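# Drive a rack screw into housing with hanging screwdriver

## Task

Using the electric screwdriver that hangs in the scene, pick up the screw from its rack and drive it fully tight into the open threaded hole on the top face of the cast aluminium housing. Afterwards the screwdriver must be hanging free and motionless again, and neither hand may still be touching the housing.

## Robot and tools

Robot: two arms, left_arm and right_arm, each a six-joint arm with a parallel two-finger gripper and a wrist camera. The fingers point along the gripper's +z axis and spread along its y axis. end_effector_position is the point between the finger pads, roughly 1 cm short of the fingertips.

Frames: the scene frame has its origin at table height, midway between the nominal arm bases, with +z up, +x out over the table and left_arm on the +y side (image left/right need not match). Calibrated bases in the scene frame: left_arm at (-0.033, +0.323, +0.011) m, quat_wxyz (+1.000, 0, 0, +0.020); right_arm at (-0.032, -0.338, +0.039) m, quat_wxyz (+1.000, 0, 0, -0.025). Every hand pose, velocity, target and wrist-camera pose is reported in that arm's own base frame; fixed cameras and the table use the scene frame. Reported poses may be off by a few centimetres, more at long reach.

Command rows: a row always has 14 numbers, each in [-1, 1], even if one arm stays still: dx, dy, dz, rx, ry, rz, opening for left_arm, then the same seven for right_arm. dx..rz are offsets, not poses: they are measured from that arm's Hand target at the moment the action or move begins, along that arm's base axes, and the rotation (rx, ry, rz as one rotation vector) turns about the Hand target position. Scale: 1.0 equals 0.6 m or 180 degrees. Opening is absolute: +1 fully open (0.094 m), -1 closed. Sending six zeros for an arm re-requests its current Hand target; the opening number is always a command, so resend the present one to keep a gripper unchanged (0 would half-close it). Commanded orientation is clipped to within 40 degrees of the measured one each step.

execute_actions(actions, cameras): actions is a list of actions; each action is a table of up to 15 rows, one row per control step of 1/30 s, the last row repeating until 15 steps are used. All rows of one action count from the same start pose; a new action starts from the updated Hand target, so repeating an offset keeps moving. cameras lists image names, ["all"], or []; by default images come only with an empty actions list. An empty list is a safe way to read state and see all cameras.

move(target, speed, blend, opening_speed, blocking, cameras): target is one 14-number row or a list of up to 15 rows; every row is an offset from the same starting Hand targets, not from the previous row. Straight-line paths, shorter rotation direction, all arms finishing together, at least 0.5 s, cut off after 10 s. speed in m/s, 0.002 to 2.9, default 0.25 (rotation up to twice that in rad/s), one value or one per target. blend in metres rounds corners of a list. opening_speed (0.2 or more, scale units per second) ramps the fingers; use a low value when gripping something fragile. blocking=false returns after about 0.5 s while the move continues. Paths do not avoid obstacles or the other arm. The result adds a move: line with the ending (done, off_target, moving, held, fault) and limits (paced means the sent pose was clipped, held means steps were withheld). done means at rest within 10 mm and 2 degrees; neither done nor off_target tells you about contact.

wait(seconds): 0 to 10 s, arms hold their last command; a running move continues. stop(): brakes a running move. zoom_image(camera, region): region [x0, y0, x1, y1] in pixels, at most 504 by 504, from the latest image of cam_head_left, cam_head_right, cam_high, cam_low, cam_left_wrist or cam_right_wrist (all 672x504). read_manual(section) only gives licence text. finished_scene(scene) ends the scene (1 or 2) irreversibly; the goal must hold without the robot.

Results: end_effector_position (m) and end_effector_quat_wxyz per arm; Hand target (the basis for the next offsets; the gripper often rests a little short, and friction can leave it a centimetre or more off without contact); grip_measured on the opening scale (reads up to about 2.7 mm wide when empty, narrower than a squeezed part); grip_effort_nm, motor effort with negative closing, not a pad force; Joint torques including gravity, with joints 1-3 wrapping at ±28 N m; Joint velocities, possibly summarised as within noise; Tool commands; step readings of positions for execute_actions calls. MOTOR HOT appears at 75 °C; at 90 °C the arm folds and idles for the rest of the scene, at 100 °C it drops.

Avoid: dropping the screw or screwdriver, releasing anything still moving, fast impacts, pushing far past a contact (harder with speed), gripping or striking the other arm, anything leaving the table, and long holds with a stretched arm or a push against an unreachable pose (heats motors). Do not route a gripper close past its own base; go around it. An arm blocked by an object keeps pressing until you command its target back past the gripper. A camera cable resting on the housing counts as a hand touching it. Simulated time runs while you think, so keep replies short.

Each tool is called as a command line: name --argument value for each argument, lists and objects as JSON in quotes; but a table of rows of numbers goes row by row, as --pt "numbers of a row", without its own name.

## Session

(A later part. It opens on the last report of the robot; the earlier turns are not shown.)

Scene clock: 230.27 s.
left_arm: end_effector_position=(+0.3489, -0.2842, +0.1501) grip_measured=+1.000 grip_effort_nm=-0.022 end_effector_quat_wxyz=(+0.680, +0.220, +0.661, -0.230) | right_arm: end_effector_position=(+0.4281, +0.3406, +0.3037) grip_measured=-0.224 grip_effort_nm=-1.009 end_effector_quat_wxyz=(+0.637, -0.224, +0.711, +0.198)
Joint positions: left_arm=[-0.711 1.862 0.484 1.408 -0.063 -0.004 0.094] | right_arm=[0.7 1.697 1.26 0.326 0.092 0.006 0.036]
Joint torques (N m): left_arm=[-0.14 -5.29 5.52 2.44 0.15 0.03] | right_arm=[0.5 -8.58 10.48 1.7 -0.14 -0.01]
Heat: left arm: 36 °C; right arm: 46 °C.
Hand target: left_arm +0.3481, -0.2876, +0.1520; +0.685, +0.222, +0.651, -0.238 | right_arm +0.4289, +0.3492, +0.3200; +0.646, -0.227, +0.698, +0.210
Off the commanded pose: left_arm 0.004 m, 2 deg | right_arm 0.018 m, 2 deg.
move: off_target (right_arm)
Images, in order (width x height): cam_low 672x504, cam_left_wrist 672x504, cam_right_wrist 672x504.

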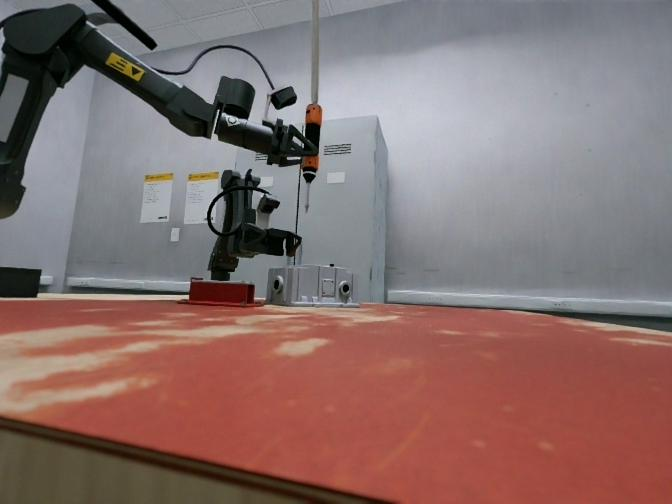

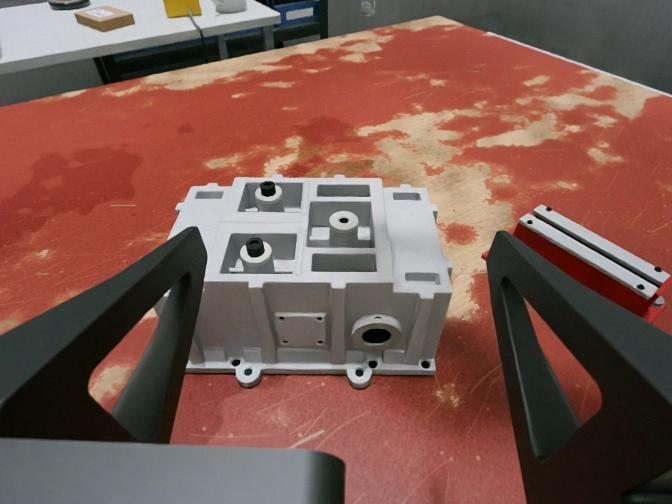

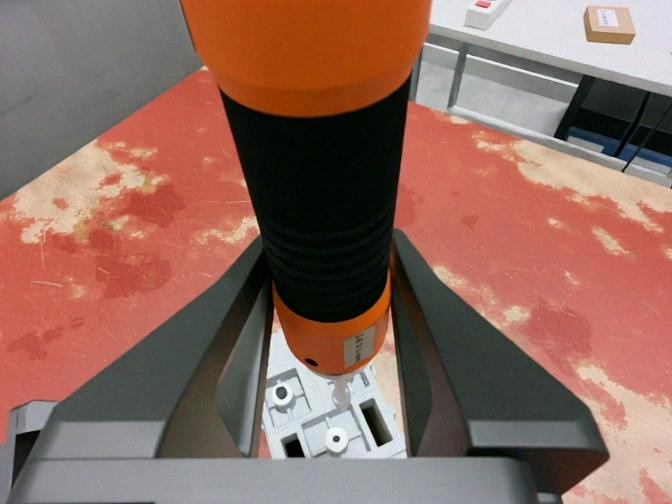

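move --pt "0 0 0 0 0 0 1 0.056 -0.0718 0 0 0 0 -0.4" --pt "0 0 0 0 0 0 1 -0.0023 0.0068 0 0 0 0 -0.4" --pt "0 0 0 0 0 0 1 -0.0023 0.0068 -0.215 0 0 0 -0.4" --speed '[0.12,0.1,0.06]' --cameras '["cam_right_wrist","cam_left_wrist"]'

zoom_image --camera "cam_right_wrist" --region '[300, 370, 380, 450]'

zoom_image --camera "cam_left_wrist" --region '[300, 150, 390, 250]'

Scene clock: 263.13 s.
left_arm: end_effector_position=(+0.3489, -0.2842, +0.1501) grip_measured=+1.000 grip_effort_nm=-0.022 end_effector_quat_wxyz=(+0.680, +0.220, +0.661, -0.230) | right_arm: end_effector_position=(+0.4297, +0.3516, +0.1962) grip_measured=-0.224 grip_effort_nm=-1.009 end_effector_quat_wxyz=(+0.645, -0.225, +0.700, +0.208)
Joint positions: left_arm=[-0.711 1.862 0.484 1.408 -0.063 -0.004 0.094] | right_arm=[0.713 1.905 1.018 0.805 0.089 0.009 0.036]
Joint torques (N m): left_arm=[-0.14 -5.29 5.49 2.45 0.17 0.03] | right_arm=[0.27 -9.47 5.07 1.91 0 -0.01]
Heat: left arm: 37 °C; right arm: 44 °C.
Hand target: left_arm +0.3481, -0.2876, +0.1520; +0.685, +0.222, +0.651, -0.238 | right_arm +0.4277, +0.3532, +0.1910; +0.646, -0.227, +0.698, +0.210
Off the commanded pose: left_arm 0.004 m, 2 deg | right_arm 0.006 m, 0 deg.
move: done
Images, in order (width x height): cam_left_wrist 672x504, cam_right_wrist 672x504.

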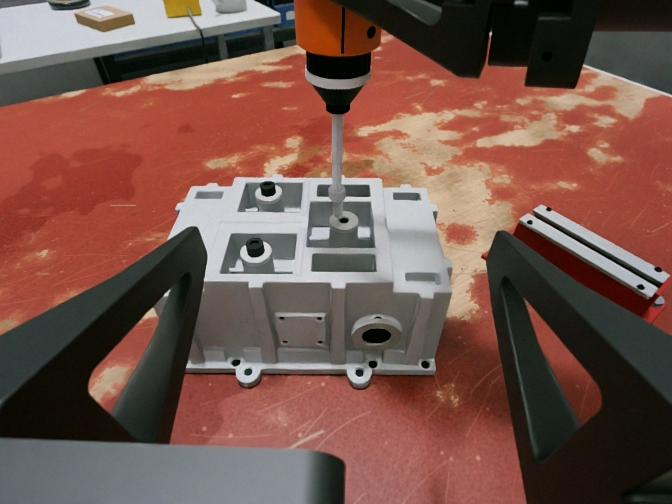

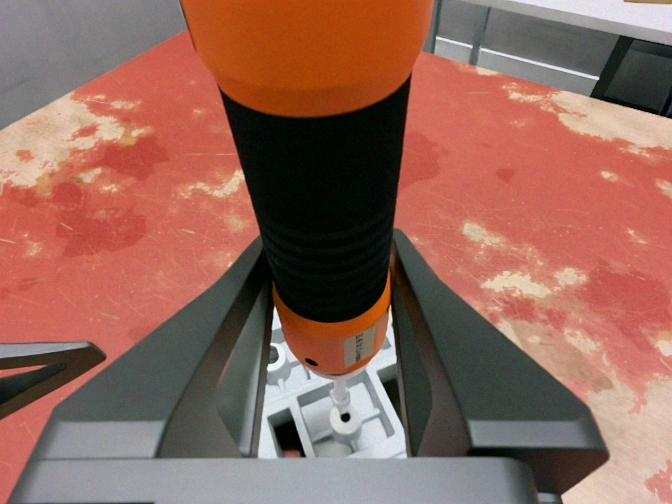

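Scaled by 6.300 from the camera's 672x504 image, which has a finer 960x720 frame.

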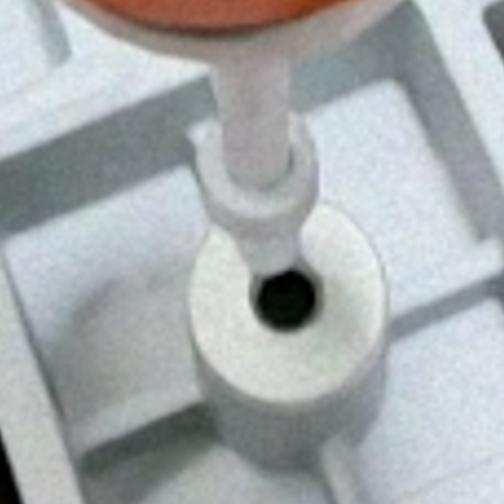

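Scaled by 5.040 from the camera's 672x504 image, which has a finer 960x720 frame.

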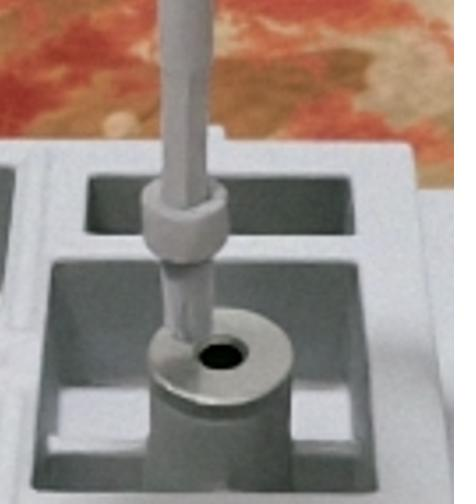

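move --pt "0 0 0 0 0 0 1 0.0532 -0.082 0.215 0 0 0 -0.4" --pt "0 0 0 0 0 0 1 -0.0032 -0.0057 0.215 0 0 0 -0.4" --pt "0 0 0 0 0 0 1 -0.0032 -0.0057 0.005 0 0 0 -0.4" --pt "0 0 0 0 0 0 1 -0.0032 -0.0057 -0.0325 0 0 0 -0.4" --speed '[0.12,0.1,0.06,0.03]' --cameras '["cam_right_wrist","cam_left_wrist"]'

zoom_image --camera "cam_right_wrist" --region '[300, 370, 380, 450]'

zoom_image --camera "cam_left_wrist" --region '[300, 150, 390, 250]'

Scene clock: 315.67 s.
left_arm: end_effector_position=(+0.3489, -0.2842, +0.1502) grip_measured=+1.000 grip_effort_nm=-0.022 end_effector_quat_wxyz=(+0.680, +0.220, +0.661, -0.230) | right_arm: end_effector_position=(+0.4284, +0.3483, +0.1881) grip_measured=-0.224 grip_effort_nm=-1.009 end_effector_quat_wxyz=(+0.657, -0.219, +0.690, +0.212)
Joint positions: left_arm=[-0.711 1.862 0.484 1.408 -0.063 -0.004 0.094] | right_arm=[0.71 1.934 0.979 0.907 0.091 0.009 0.036]
Joint torques (N m): left_arm=[-0.1 -5.3 5.49 2.45 0.17 0.03] | right_arm=[0.21 -8.64 4.64 1.69 -0.06 0]
Heat: left arm: 37 °C; right arm: 46 °C.
Hand target: left_arm +0.3481, -0.2876, +0.1520; +0.686, +0.222, +0.651, -0.238 | right_arm +0.4256, +0.3499, +0.1715; +0.646, -0.227, +0.698, +0.210
Off the commanded pose: left_arm 0.004 m, 2 deg | right_arm 0.017 m, 2 deg.
move: off_target (right_arm)
Images, in order (width x height): cam_left_wrist 672x504, cam_right_wrist 672x504.

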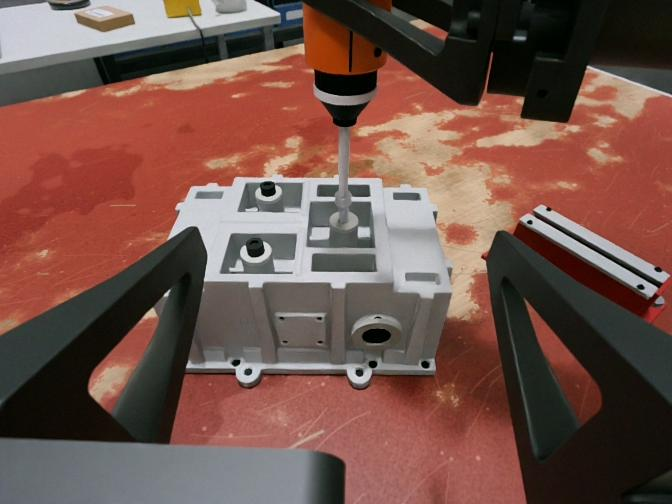

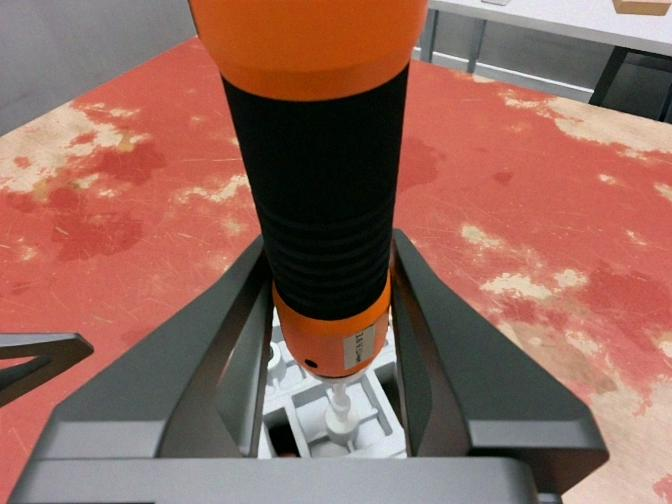

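Scaled by 6.300 from the camera's 672x504 image, which has a finer 960x720 frame.

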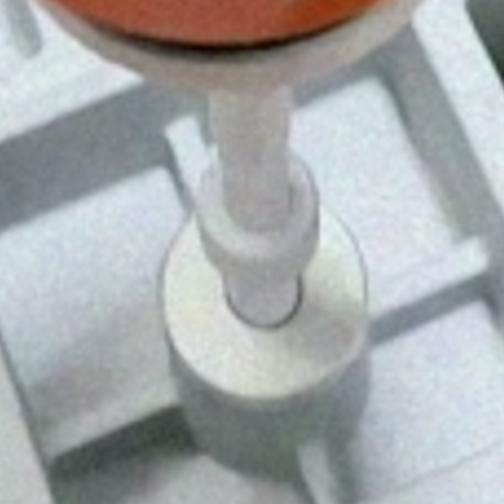

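Scaled by 5.040 from the camera's 672x504 image, which has a finer 960x720 frame.

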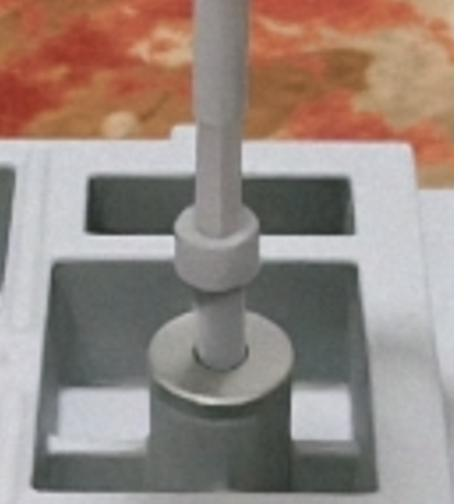

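move --target '[0,0,0,0,0,0,1, -0.0088,-0.0073,-0.1717,-0.0602,0.0839,0,-0.4]' --speed 0.035 --cameras '["cam_right_wrist","cam_left_wrist"]'

zoom_image --camera "cam_right_wrist" --region '[300, 350, 380, 450]'

zoom_image --camera "cam_left_wrist" --region '[300, 100, 390, 250]'

Scene clock: 337.30 s.
left_arm: end_effector_position=(+0.3489, -0.2842, +0.1502) grip_measured=+1.000 grip_effort_nm=-0.032 end_effector_quat_wxyz=(+0.680, +0.220, +0.661, -0.230) | right_arm: end_effector_position=(+0.4287, +0.3477, +0.1727) grip_measured=-0.224 grip_effort_nm=-1.009 end_effector_quat_wxyz=(+0.641, -0.217, +0.706, +0.210)
Joint positions: left_arm=[-0.711 1.862 0.484 1.408 -0.063 -0.004 0.094] | right_arm=[0.71 1.949 0.976 0.881 0.094 0.027 0.036]
Joint torques (N m): left_arm=[-0.1 -5.34 5.48 2.44 0.18 0.02] | right_arm=[0.03 -5.26 2.24 -0.17 -0.2 0.15]
Heat: left arm: 38 °C; right arm: 44 °C.
Hand target: left_arm +0.3481, -0.2876, +0.1520; +0.686, +0.222, +0.651, -0.238 | right_arm +0.4204, +0.3455, +0.0686; +0.525, -0.257, +0.793, +0.172
Off the commanded pose: left_arm 0.004 m, 2 deg | right_arm 0.105 m, 18 deg.
move: off_target (right_arm)
Images, in order (width x height): cam_left_wrist 672x504, cam_right_wrist 672x504.

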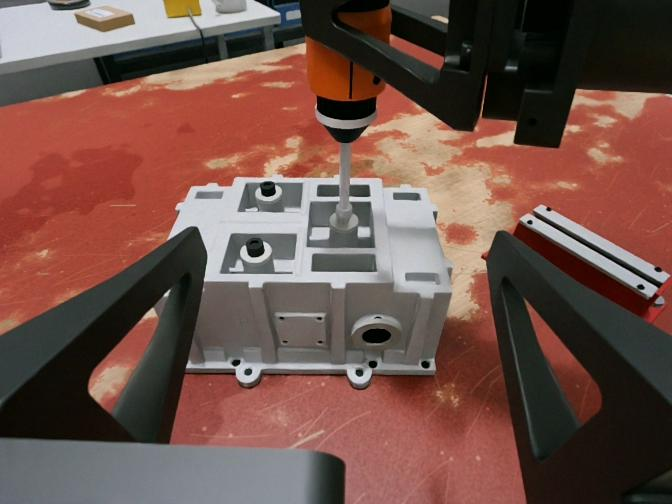

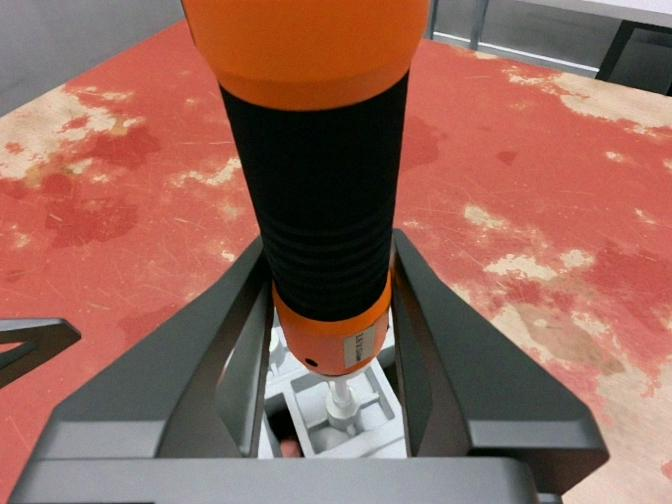

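Scaled by 5.040 from the camera's 672x504 image, which has a finer 960x720 frame.

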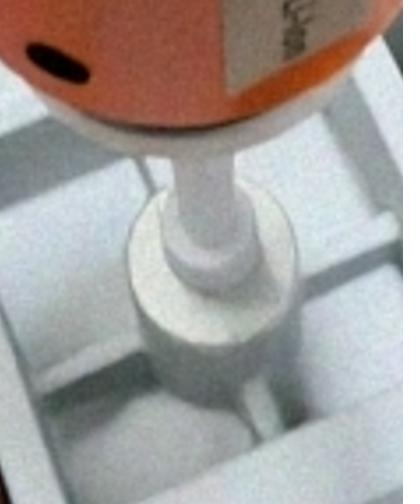

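Scaled by 3.360 from the camera's 672x504 image, which has a finer 960x720 frame.

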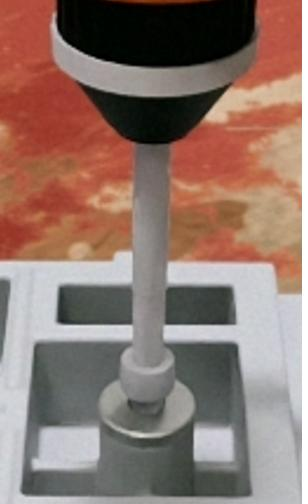

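wait --seconds 0.5 --cameras '["cam_right_wrist","cam_left_wrist"]'

zoom_image --camera "cam_left_wrist" --region '[320, 180, 370, 240]'

Scene clock: 347.23 s.
left_arm: end_effector_position=(+0.3489, -0.2842, +0.1502) grip_measured=+1.000 grip_effort_nm=-0.027 end_effector_quat_wxyz=(+0.680, +0.220, +0.661, -0.230) | right_arm: end_effector_position=(+0.4288, +0.3475, +0.1686) grip_measured=-0.224 grip_effort_nm=-1.013 end_effector_quat_wxyz=(+0.636, -0.218, +0.710, +0.208)
Joint positions: left_arm=[-0.711 1.862 0.484 1.408 -0.063 -0.004 0.094] | right_arm=[0.71 1.952 0.976 0.872 0.094 0.028 0.036]
Joint torques (N m): left_arm=[-0.12 -5.31 5.49 2.44 0.16 0.03] | right_arm=[0.2 -5.52 2.3 -0.1 -0.16 0.07]
Heat: left arm: 38 °C; right arm: 42 °C.
Hand target: left_arm +0.3481, -0.2876, +0.1520; +0.686, +0.222, +0.651, -0.238 | right_arm +0.4205, +0.3454, +0.0685; +0.525, -0.257, +0.793, +0.172
Tool commands: left_gripper/opening=+1.0 right_gripper/opening=-0.4
Off the commanded pose: left_arm 0.004 m, 2 deg | right_arm 0.101 m, 17 deg.
wait: 0.50 s; at rest from the start
Images, in order (width x height): cam_left_wrist 672x504, cam_right_wrist 672x504.

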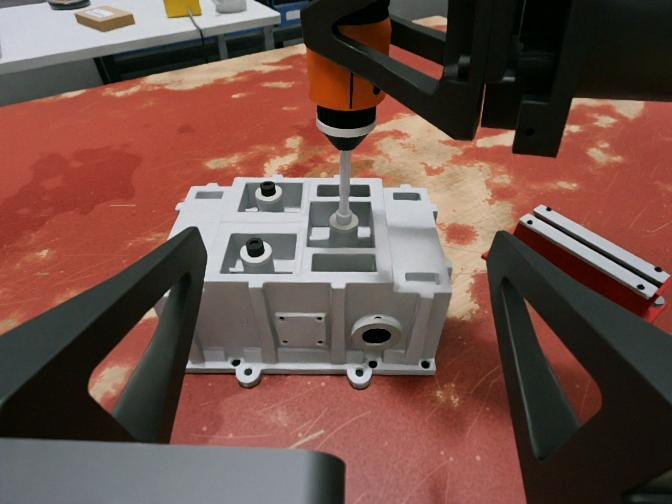

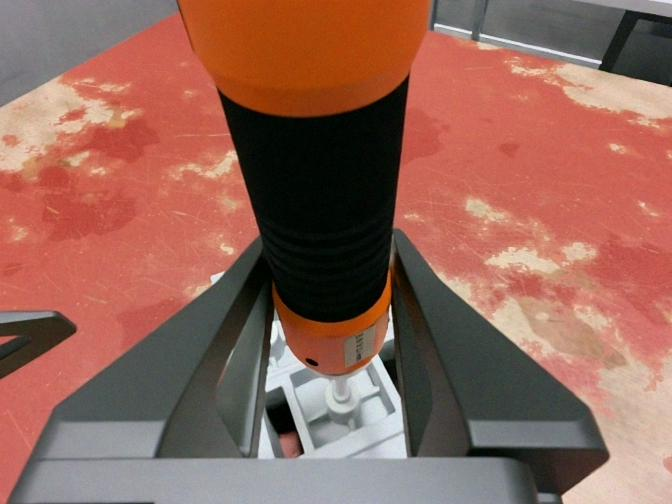

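Scaled by 8.400 from the camera's 672x504 image, which has a finer 960x720 frame.

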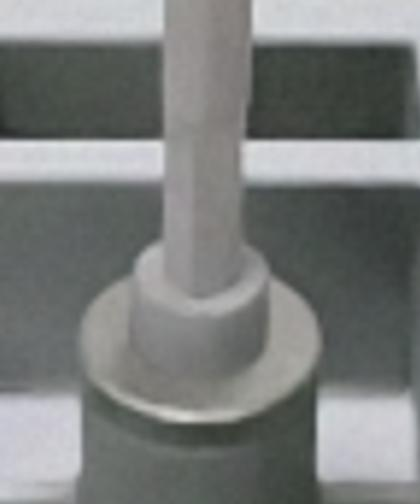

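move --pt "0 0 0 0 0 0 1 0.014 0.0033 0.194 0.0551 -0.0767 0 -0.4" --pt "0 0 0 0 0 0 1 0.014 0.0033 0.4023 0.0551 -0.0767 0 -0.4" --pt "0 0 0 0 0 0 1 0.066 -0.3863 0.3445 0.0497 -0.1117 -0.128 -0.4" --speed '[0.09,0.1,0.15]' --blend '[0,0.03,0]' --cameras '["cam_right_wrist","cam_left_wrist","cam_low","cam_high"]'

zoom_image --camera "cam_left_wrist" --region '[300, 150, 390, 250]'

zoom_image --camera "cam_low" --region '[200, 0, 340, 200]'

Scene clock: 384.97 s.
left_arm: end_effector_position=(+0.3489, -0.2842, +0.1502) grip_measured=+1.000 grip_effort_nm=-0.022 end_effector_quat_wxyz=(+0.680, +0.220, +0.661, -0.230) | right_arm: end_effector_position=(+0.4670, +0.1126, +0.2513) grip_measured=-0.224 grip_effort_nm=-1.009 end_effector_quat_wxyz=(+0.670, -0.077, +0.735, +0.069)
Joint positions: left_arm=[-0.711 1.862 0.484 1.408 -0.063 -0.004 0.094] | right_arm=[0.251 1.514 0.831 0.591 0.044 0.003 0.036]
Joint torques (N m): left_arm=[-0.13 -5.33 5.49 2.45 0.16 0.01] | right_arm=[-0.06 -10.77 5.65 2.03 -0.13 -0.05]
Heat: left arm: 38 °C; right arm: 40 °C.
Hand target: left_arm +0.3481, -0.2876, +0.1520; +0.686, +0.222, +0.651, -0.238 | right_arm +0.4601, +0.1137, +0.2752; +0.696, -0.079, +0.710, +0.078
Off the commanded pose: left_arm 0.004 m, 2 deg | right_arm 0.025 m, 4 deg.
move: off_target (right_arm)
Images, in order (width x height): cam_high 672x504, cam_low 672x504, cam_left_wrist 672x504, cam_right_wrist 672x504.

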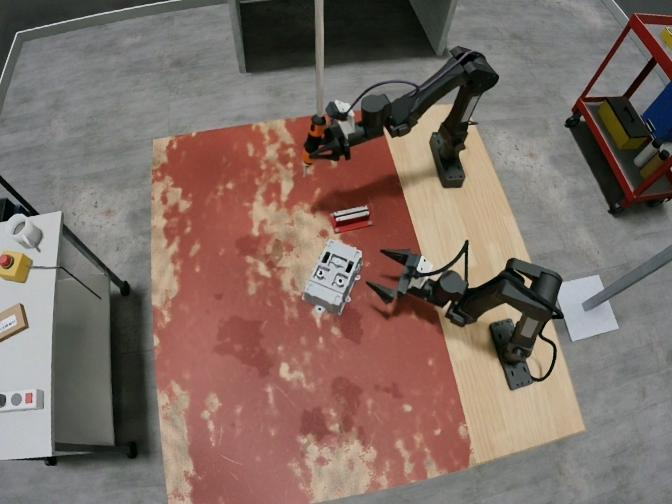

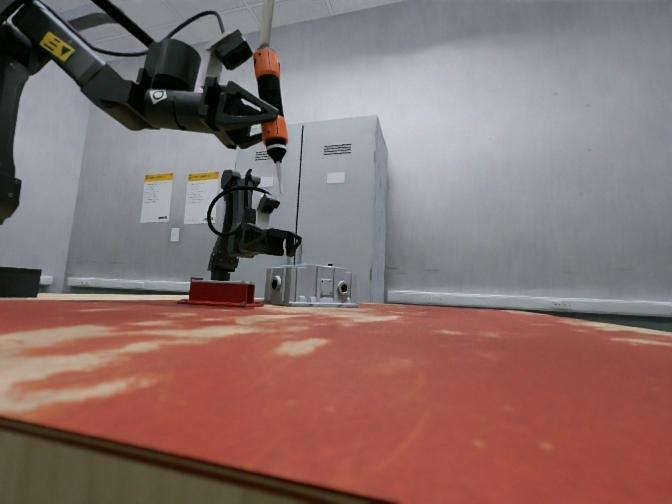

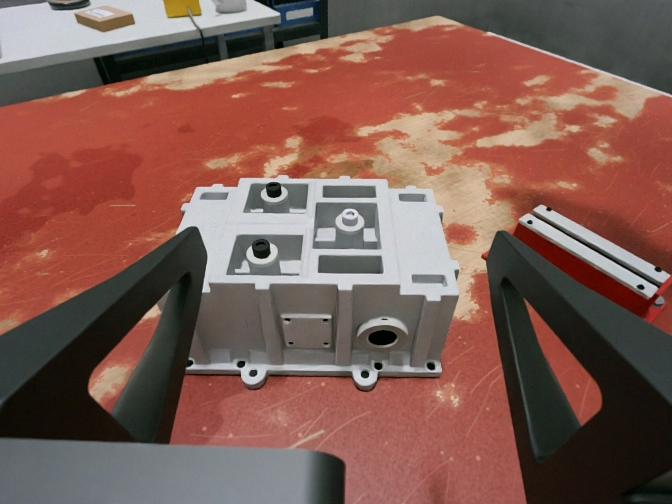

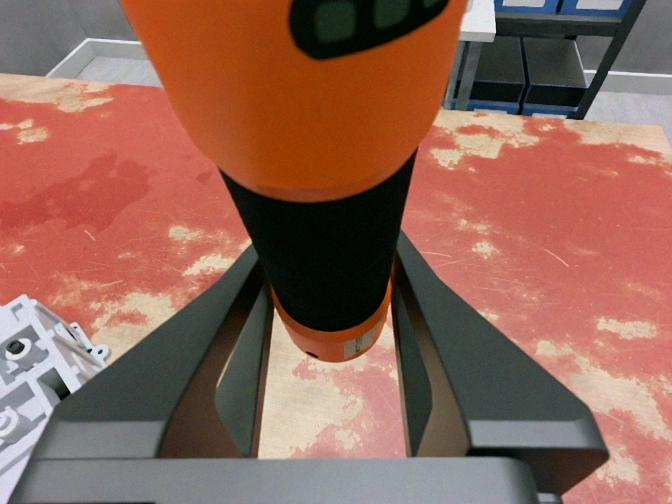

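Scaled by 5.040 from the camera's 672x504 image, which has a finer 960x720 frame.

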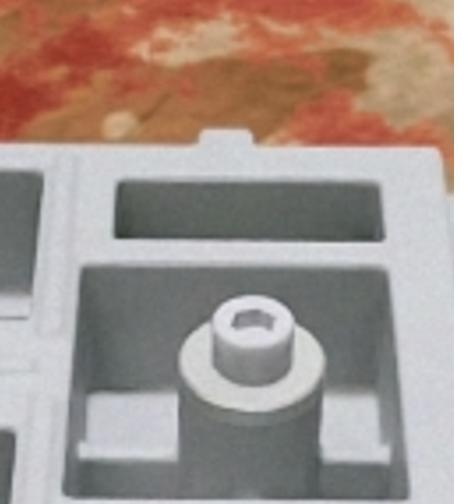

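Scaled by 2.520 from the camera's 672x504 image, which has a finer 960x720 frame.

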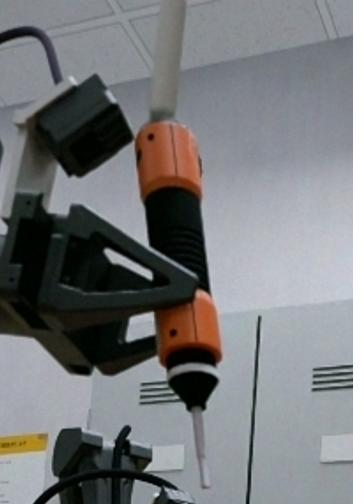

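move --target '[0,0,0,0,0,0,1, 0.0115,0.002,0.027,-0.0131,0.0568,0,-0.4]' --speed 0.08 --cameras '["cam_right_wrist","cam_low","cam_high"]'

zoom_image --camera "cam_low" --region '[200, 0, 340, 200]'

Scene clock: 399.60 s.
left_arm: end_effector_position=(+0.3489, -0.2842, +0.1502) grip_measured=+1.000 grip_effort_nm=-0.022 end_effector_quat_wxyz=(+0.680, +0.220, +0.661, -0.230) | right_arm: end_effector_position=(+0.4670, +0.1135, +0.2541) grip_measured=-0.224 grip_effort_nm=-1.009 end_effector_quat_wxyz=(+0.598, -0.087, +0.794, +0.060)
Joint positions: left_arm=[-0.711 1.862 0.484 1.408 -0.063 -0.004 0.094] | right_arm=[0.251 1.482 1.007 0.194 0.039 0.003 0.036]
Joint torques (N m): left_arm=[-0.1 -5.34 5.48 2.44 0.16 0.03] | right_arm=[-0.1 -10.47 10.36 1.66 -0.1 0.04]
Heat: left arm: 38 °C; right arm: 43 °C.
Hand target: left_arm +0.3481, -0.2876, +0.1520; +0.686, +0.222, +0.651, -0.238 | right_arm +0.4669, +0.1148, +0.2913; +0.628, -0.086, +0.770, +0.070
Off the commanded pose: left_arm 0.004 m, 2 deg | right_arm 0.037 m, 5 deg.
move: off_target (right_arm)
Images, in order (width x height): cam_high 672x504, cam_low 672x504, cam_right_wrist 672x504.

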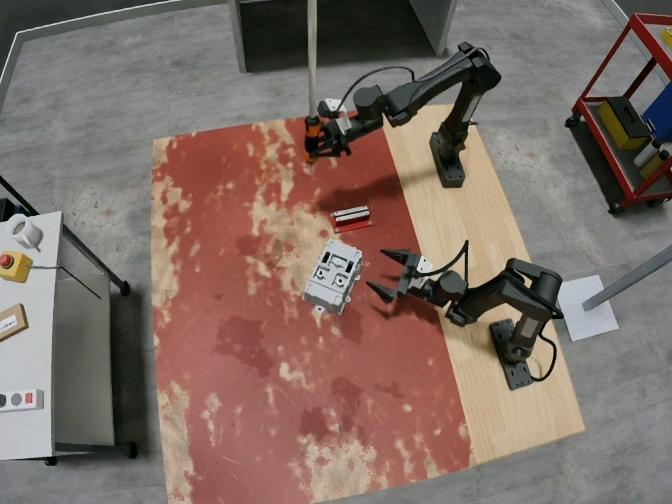

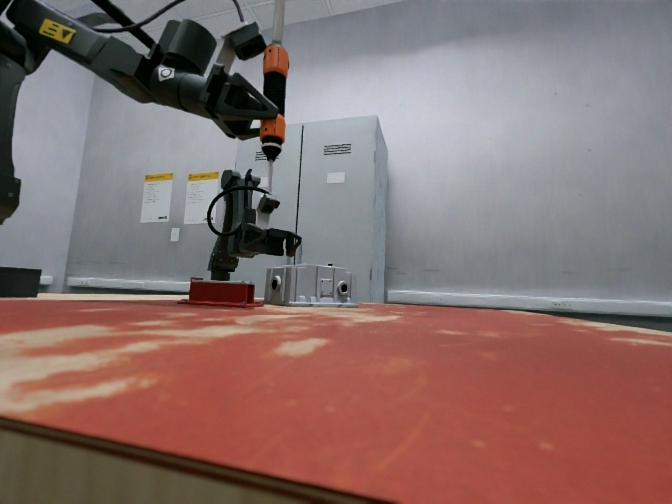

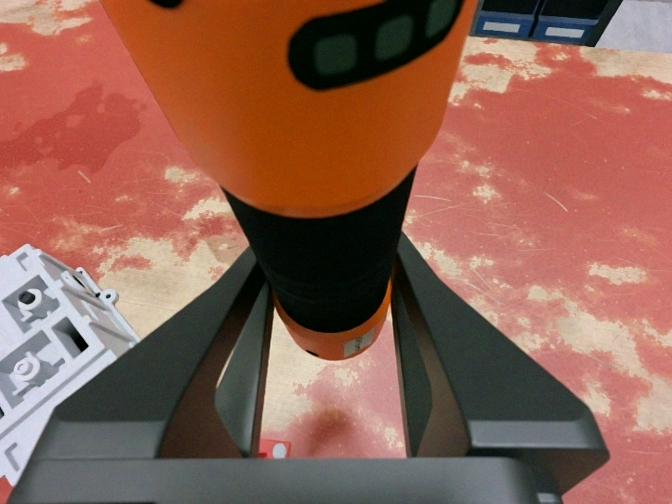

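Scaled by 2.520 from the camera's 672x504 image, which has a finer 960x720 frame.

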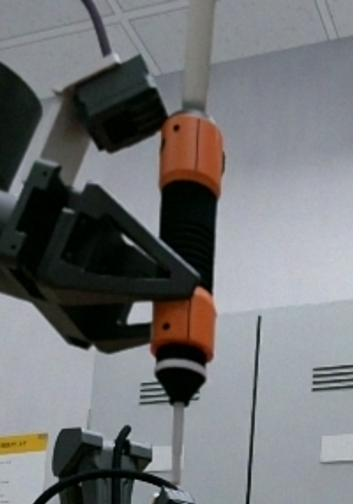

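move --pt "0 0 0 0 0 0 1 0 0 0 0 0 0 0.6" --pt "0 0 0 0 0 0 1 -0.19 -0.042 0.052 0 0 0 0.6" --speed '[0.05,0.1]' --opening_speed 0.4 --cameras '["cam_right_wrist","cam_low","cam_high"]'

zoom_image --camera "cam_low" --region '[200, 0, 340, 200]'

Scene clock: 420.83 s.
left_arm: end_effector_position=(+0.3489, -0.2842, +0.1502) grip_measured=+1.000 grip_effort_nm=-0.027 end_effector_quat_wxyz=(+0.680, +0.220, +0.661, -0.230) | right_arm: end_effector_position=(+0.3567, +0.0898, +0.3250) grip_measured=+0.598 grip_effort_nm=0.144 end_effector_quat_wxyz=(+0.629, -0.088, +0.769, +0.069)
Joint positions: left_arm=[-0.711 1.862 0.484 1.408 -0.063 -0.004 0.094] | right_arm=[0.263 0.988 0.889 -0.103 0.038 0.003 0.075]
Joint torques (N m): left_arm=[-0.14 -5.31 5.49 2.45 0.17 0.03] | right_arm=[0.5 -3.95 5.74 1.6 0.07 0.03]
Heat: left arm: 38 °C; right arm: 42 °C.
Hand target: left_arm +0.3481, -0.2876, +0.1520; +0.686, +0.222, +0.651, -0.238 | right_arm +0.3529, +0.0897, +0.3226; +0.628, -0.086, +0.770, +0.070
Off the commanded pose: left_arm 0.004 m, 2 deg | right_arm 0.005 m, 0 deg.
move: done
Images, in order (width x height): cam_high 672x504, cam_low 672x504, cam_right_wrist 672x504.

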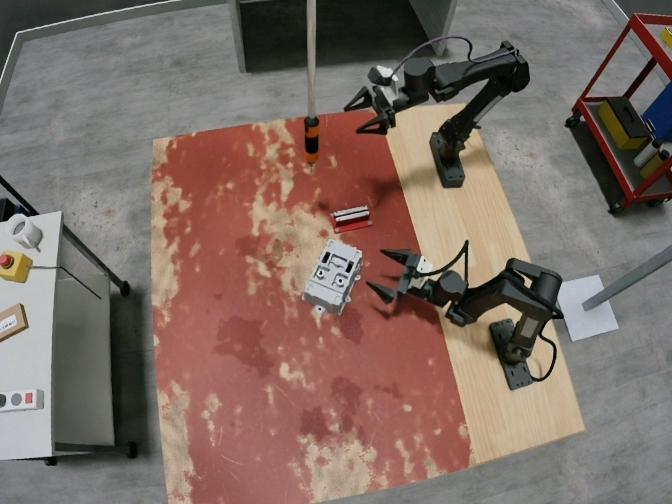

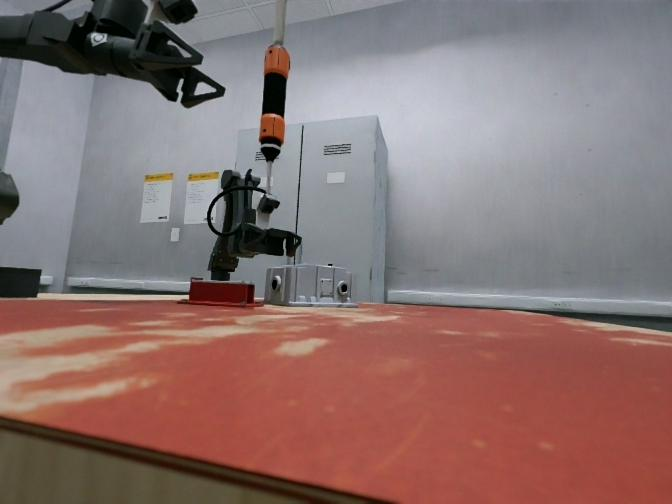

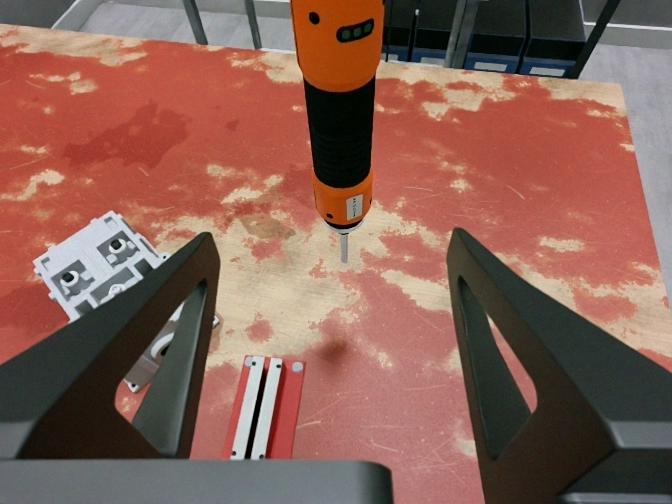

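Scaled by 2.520 from the camera's 672x504 image, which has a finer 960x720 frame.

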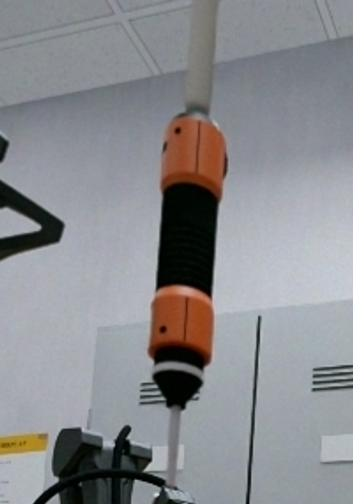

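wait --seconds 1.5 --cameras '["cam_low","cam_left_wrist"]'

zoom_image --camera "cam_low" --region '[200, 0, 340, 200]'

Scene clock: 434.83 s.
left_arm: end_effector_position=(+0.3489, -0.2842, +0.1502) grip_measured=+1.000 grip_effort_nm=-0.022 end_effector_quat_wxyz=(+0.680, +0.220, +0.661, -0.230) | right_arm: end_effector_position=(+0.3567, +0.0898, +0.3248) grip_measured=+0.598 grip_effort_nm=0.144 end_effector_quat_wxyz=(+0.629, -0.088, +0.770, +0.069)
Joint positions: left_arm=[-0.711 1.862 0.484 1.408 -0.063 -0.003 0.094] | right_arm=[0.263 0.988 0.889 -0.104 0.038 0.003 0.075]
Joint torques (N m): left_arm=[-0.13 -5.34 5.48 2.44 0.16 0.03] | right_arm=[0.46 -3.84 5.83 1.6 0.07 0.08]
Heat: left arm: 38 °C; right arm: 43 °C.
Hand target: left_arm +0.3481, -0.2876, +0.1520; +0.686, +0.222, +0.651, -0.238 | right_arm +0.3529, +0.0897, +0.3226; +0.628, -0.086, +0.770, +0.070
Tool commands: left_gripper/opening=+1.0 right_gripper/opening=+0.6
Off the commanded pose: left_arm 0.004 m, 2 deg | right_arm 0.004 m, 0 deg.
wait: 1.50 s; at rest from the start
Images, in order (width x height): cam_low 672x504, cam_left_wrist 672x504.

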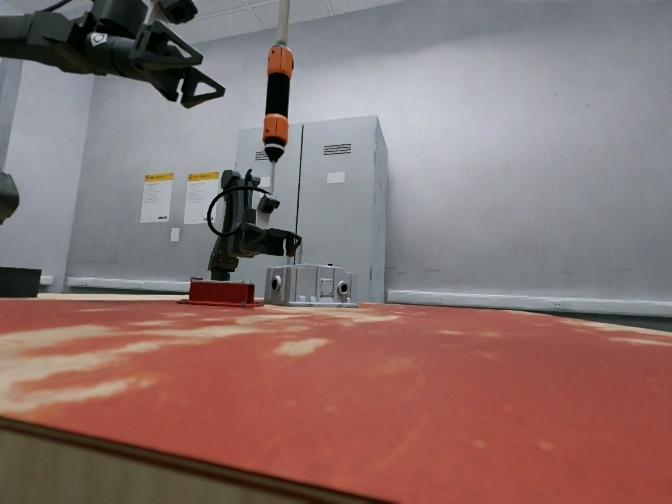

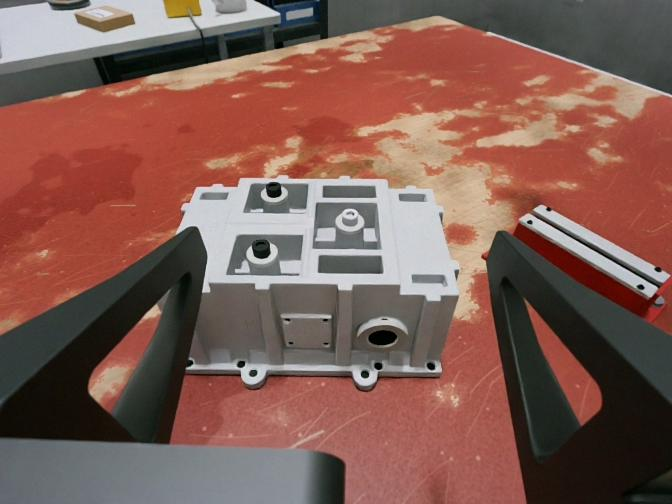

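Scaled by 2.520 from the camera's 672x504 image, which has a finer 960x720 frame.

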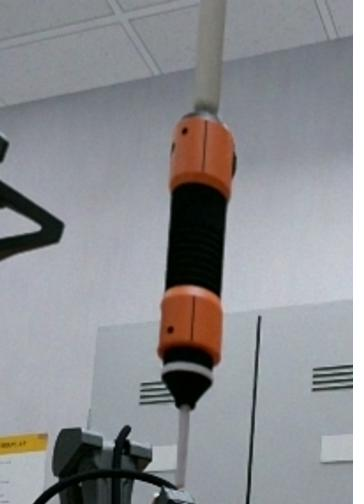

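wait --seconds 4 --cameras '["cam_low"]'

zoom_image --camera "cam_low" --region '[200, 0, 340, 200]'

wait --seconds 0.6 --cameras '["cam_low"]'

zoom_image --camera "cam_low" --region '[200, 0, 340, 200]'

Scene clock: 446.43 s.
left_arm: end_effector_position=(+0.3489, -0.2842, +0.1502) grip_measured=+1.000 grip_effort_nm=-0.027 end_effector_quat_wxyz=(+0.680, +0.220, +0.661, -0.230) | right_arm: end_effector_position=(+0.3567, +0.0898, +0.3248) grip_measured=+0.598 grip_effort_nm=0.144 end_effector_quat_wxyz=(+0.629, -0.088, +0.770, +0.069)
Joint positions: left_arm=[-0.711 1.862 0.484 1.408 -0.063 -0.003 0.094] | right_arm=[0.263 0.988 0.889 -0.104 0.038 0.003 0.075]
Joint torques (N m): left_arm=[-0.13 -5.29 5.46 2.45 0.16 0.02] | right_arm=[0.57 -3.86 5.67 1.62 0.11 0.05]
Heat: left arm: 38 °C; right arm: 43 °C.
Hand target: left_arm +0.3481, -0.2876, +0.1520; +0.686, +0.222, +0.651, -0.238 | right_arm +0.3529, +0.0897, +0.3227; +0.628, -0.086, +0.770, +0.070
Tool commands: left_gripper/opening=+1.0 right_gripper/opening=+0.6
Off the commanded pose: left_arm 0.004 m, 2 deg | right_arm 0.004 m, 0 deg.
wait: 4.00 s; at rest from the start
Images, in order (width x height): cam_low 672x504.

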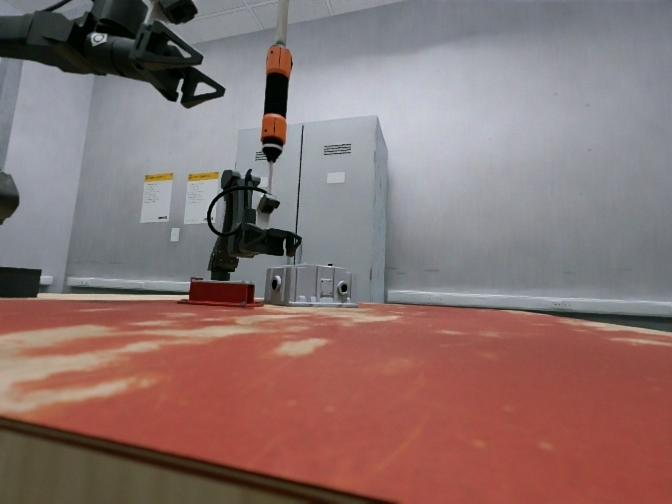

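Scaled by 2.520 from the camera's 672x504 image, which has a finer 960x720 frame.

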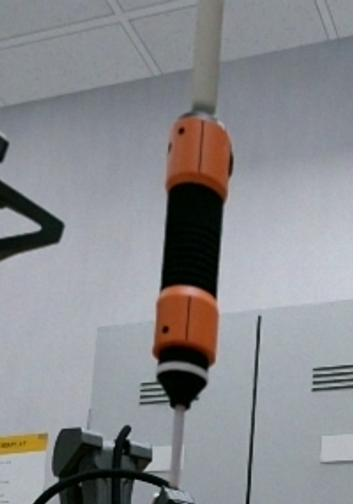

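Scene clock: 447.03 s.
left_arm: end_effector_position=(+0.3489, -0.2842, +0.1502) grip_measured=+1.000 grip_effort_nm=-0.027 end_effector_quat_wxyz=(+0.680, +0.220, +0.661, -0.230) | right_arm: end_effector_position=(+0.3567, +0.0898, +0.3248) grip_measured=+0.598 grip_effort_nm=0.144 end_effector_quat_wxyz=(+0.629, -0.088, +0.770, +0.069)
Joint positions: left_arm=[-0.711 1.862 0.484 1.408 -0.063 -0.003 0.094] | right_arm=[0.263 0.988 0.889 -0.104 0.038 0.003 0.075]
Joint torques (N m): left_arm=[-0.14 -5.29 5.45 2.44 0.16 0.02] | right_arm=[0.47 -3.73 5.83 1.61 0.09 0.05]
Heat: left arm: 38 °C; right arm: 43 °C.
Hand target: left_arm +0.3481, -0.2876, +0.1520; +0.686, +0.222, +0.651, -0.238 | right_arm +0.3529, +0.0897, +0.3227; +0.628, -0.086, +0.770, +0.070
Tool commands: left_gripper/opening=+1.0 right_gripper/opening=+0.6
Off the commanded pose: left_arm 0.004 m, 2 deg | right_arm 0.004 m, 0 deg.
wait: 0.60 s; at rest by 0.17 s
Images, in order (width x height): cam_low 672x504.

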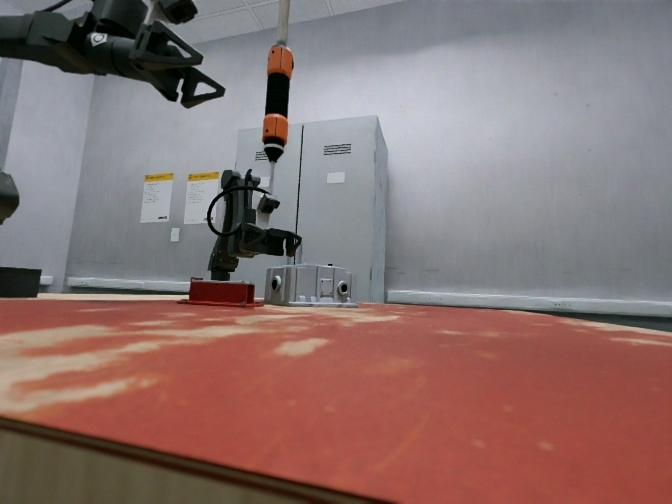

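Scaled by 2.520 from the camera's 672x504 image, which has a finer 960x720 frame.

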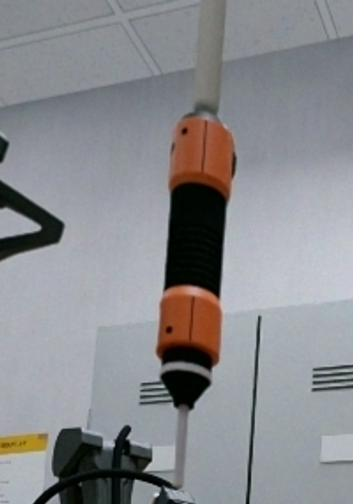

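wait --seconds 8 --cameras '["cam_low"]'

zoom_image --camera "cam_low" --region '[240, 100, 310, 200]'

wait --seconds 0.7 --cameras '["cam_low"]'

zoom_image --camera "cam_low" --region '[240, 100, 310, 200]'

Scene clock: 464.63 s.
left_arm: end_effector_position=(+0.3489, -0.2842, +0.1502) grip_measured=+1.000 grip_effort_nm=-0.032 end_effector_quat_wxyz=(+0.680, +0.220, +0.661, -0.230) | right_arm: end_effector_position=(+0.3567, +0.0898, +0.3248) grip_measured=+0.598 grip_effort_nm=0.144 end_effector_quat_wxyz=(+0.629, -0.088, +0.770, +0.069)
Joint positions: left_arm=[-0.711 1.862 0.484 1.408 -0.063 -0.003 0.094] | right_arm=[0.263 0.988 0.889 -0.104 0.038 0.003 0.075]
Joint torques (N m): left_arm=[-0.13 -5.33 5.52 2.44 0.17 0.02] | right_arm=[0.47 -3.9 5.71 1.6 0.09 0.05]
Heat: left arm: 38 °C; right arm: 43 °C.
Hand target: left_arm +0.3481, -0.2876, +0.1520; +0.686, +0.222, +0.651, -0.238 | right_arm +0.3529, +0.0897, +0.3227; +0.628, -0.086, +0.770, +0.070
Tool commands: left_gripper/opening=+1.0 right_gripper/opening=+0.6
Off the commanded pose: left_arm 0.004 m, 2 deg | right_arm 0.004 m, 0 deg.
wait: 8.00 s; at rest from the start
Images, in order (width x height): cam_low 672x504.

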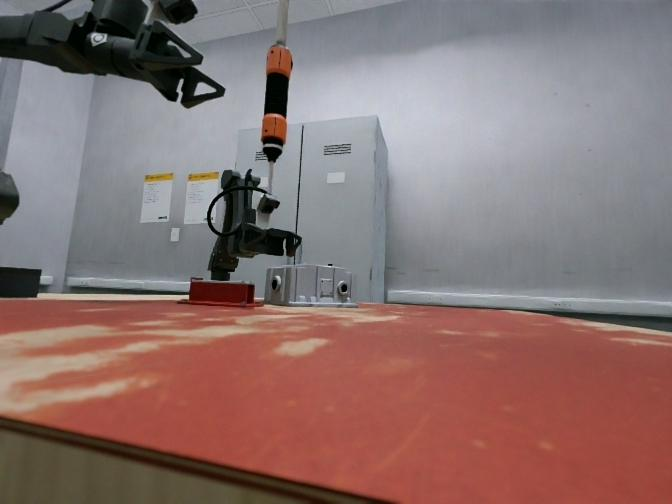

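Scaled by 5.040 from the camera's 672x504 image, which has a finer 960x720 frame.

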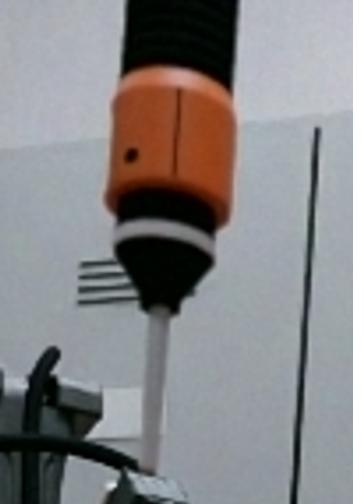

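Scene clock: 465.33 s.
left_arm: end_effector_position=(+0.3489, -0.2842, +0.1502) grip_measured=+1.000 grip_effort_nm=-0.027 end_effector_quat_wxyz=(+0.680, +0.220, +0.661, -0.230) | right_arm: end_effector_position=(+0.3567, +0.0898, +0.3248) grip_measured=+0.598 grip_effort_nm=0.149 end_effector_quat_wxyz=(+0.629, -0.088, +0.770, +0.069)
Joint positions: left_arm=[-0.711 1.862 0.484 1.408 -0.063 -0.003 0.094] | right_arm=[0.263 0.988 0.889 -0.104 0.038 0.003 0.075]
Joint torques (N m): left_arm=[-0.17 -5.3 5.5 2.44 0.17 0.03] | right_arm=[0.49 -3.85 5.74 1.6 0.08 0.07]
Heat: left arm: 38 °C; right arm: 43 °C.
Hand target: left_arm +0.3481, -0.2876, +0.1520; +0.686, +0.222, +0.651, -0.238 | right_arm +0.3529, +0.0897, +0.3227; +0.628, -0.086, +0.770, +0.070
Tool commands: left_gripper/opening=+1.0 right_gripper/opening=+0.6
Off the commanded pose: left_arm 0.004 m, 2 deg | right_arm 0.004 m, 0 deg.
wait: 0.70 s; at rest by 0.17 s
Images, in order (width x height): cam_low 672x504.

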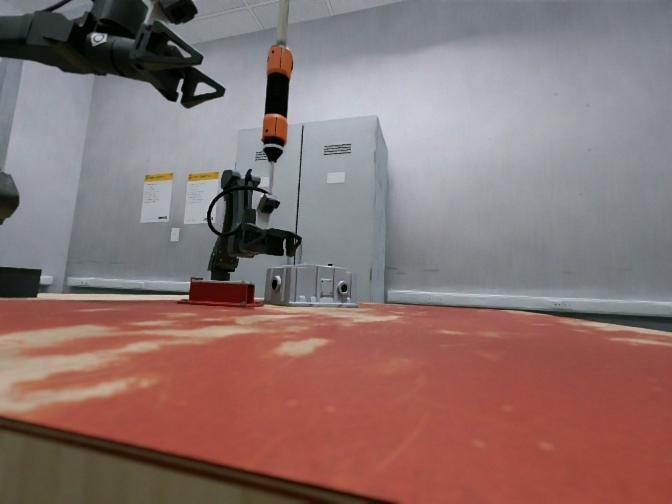

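Scaled by 5.040 from the camera's 672x504 image, which has a finer 960x720 frame.

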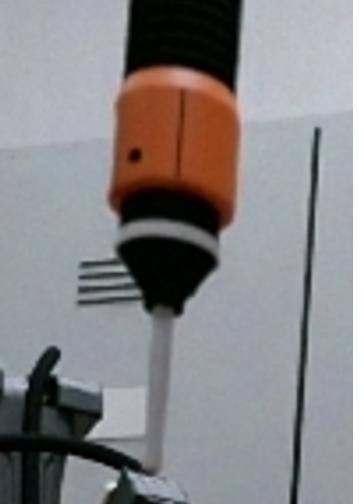

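finished_scene --scene 2

The scene is finished: the task was done.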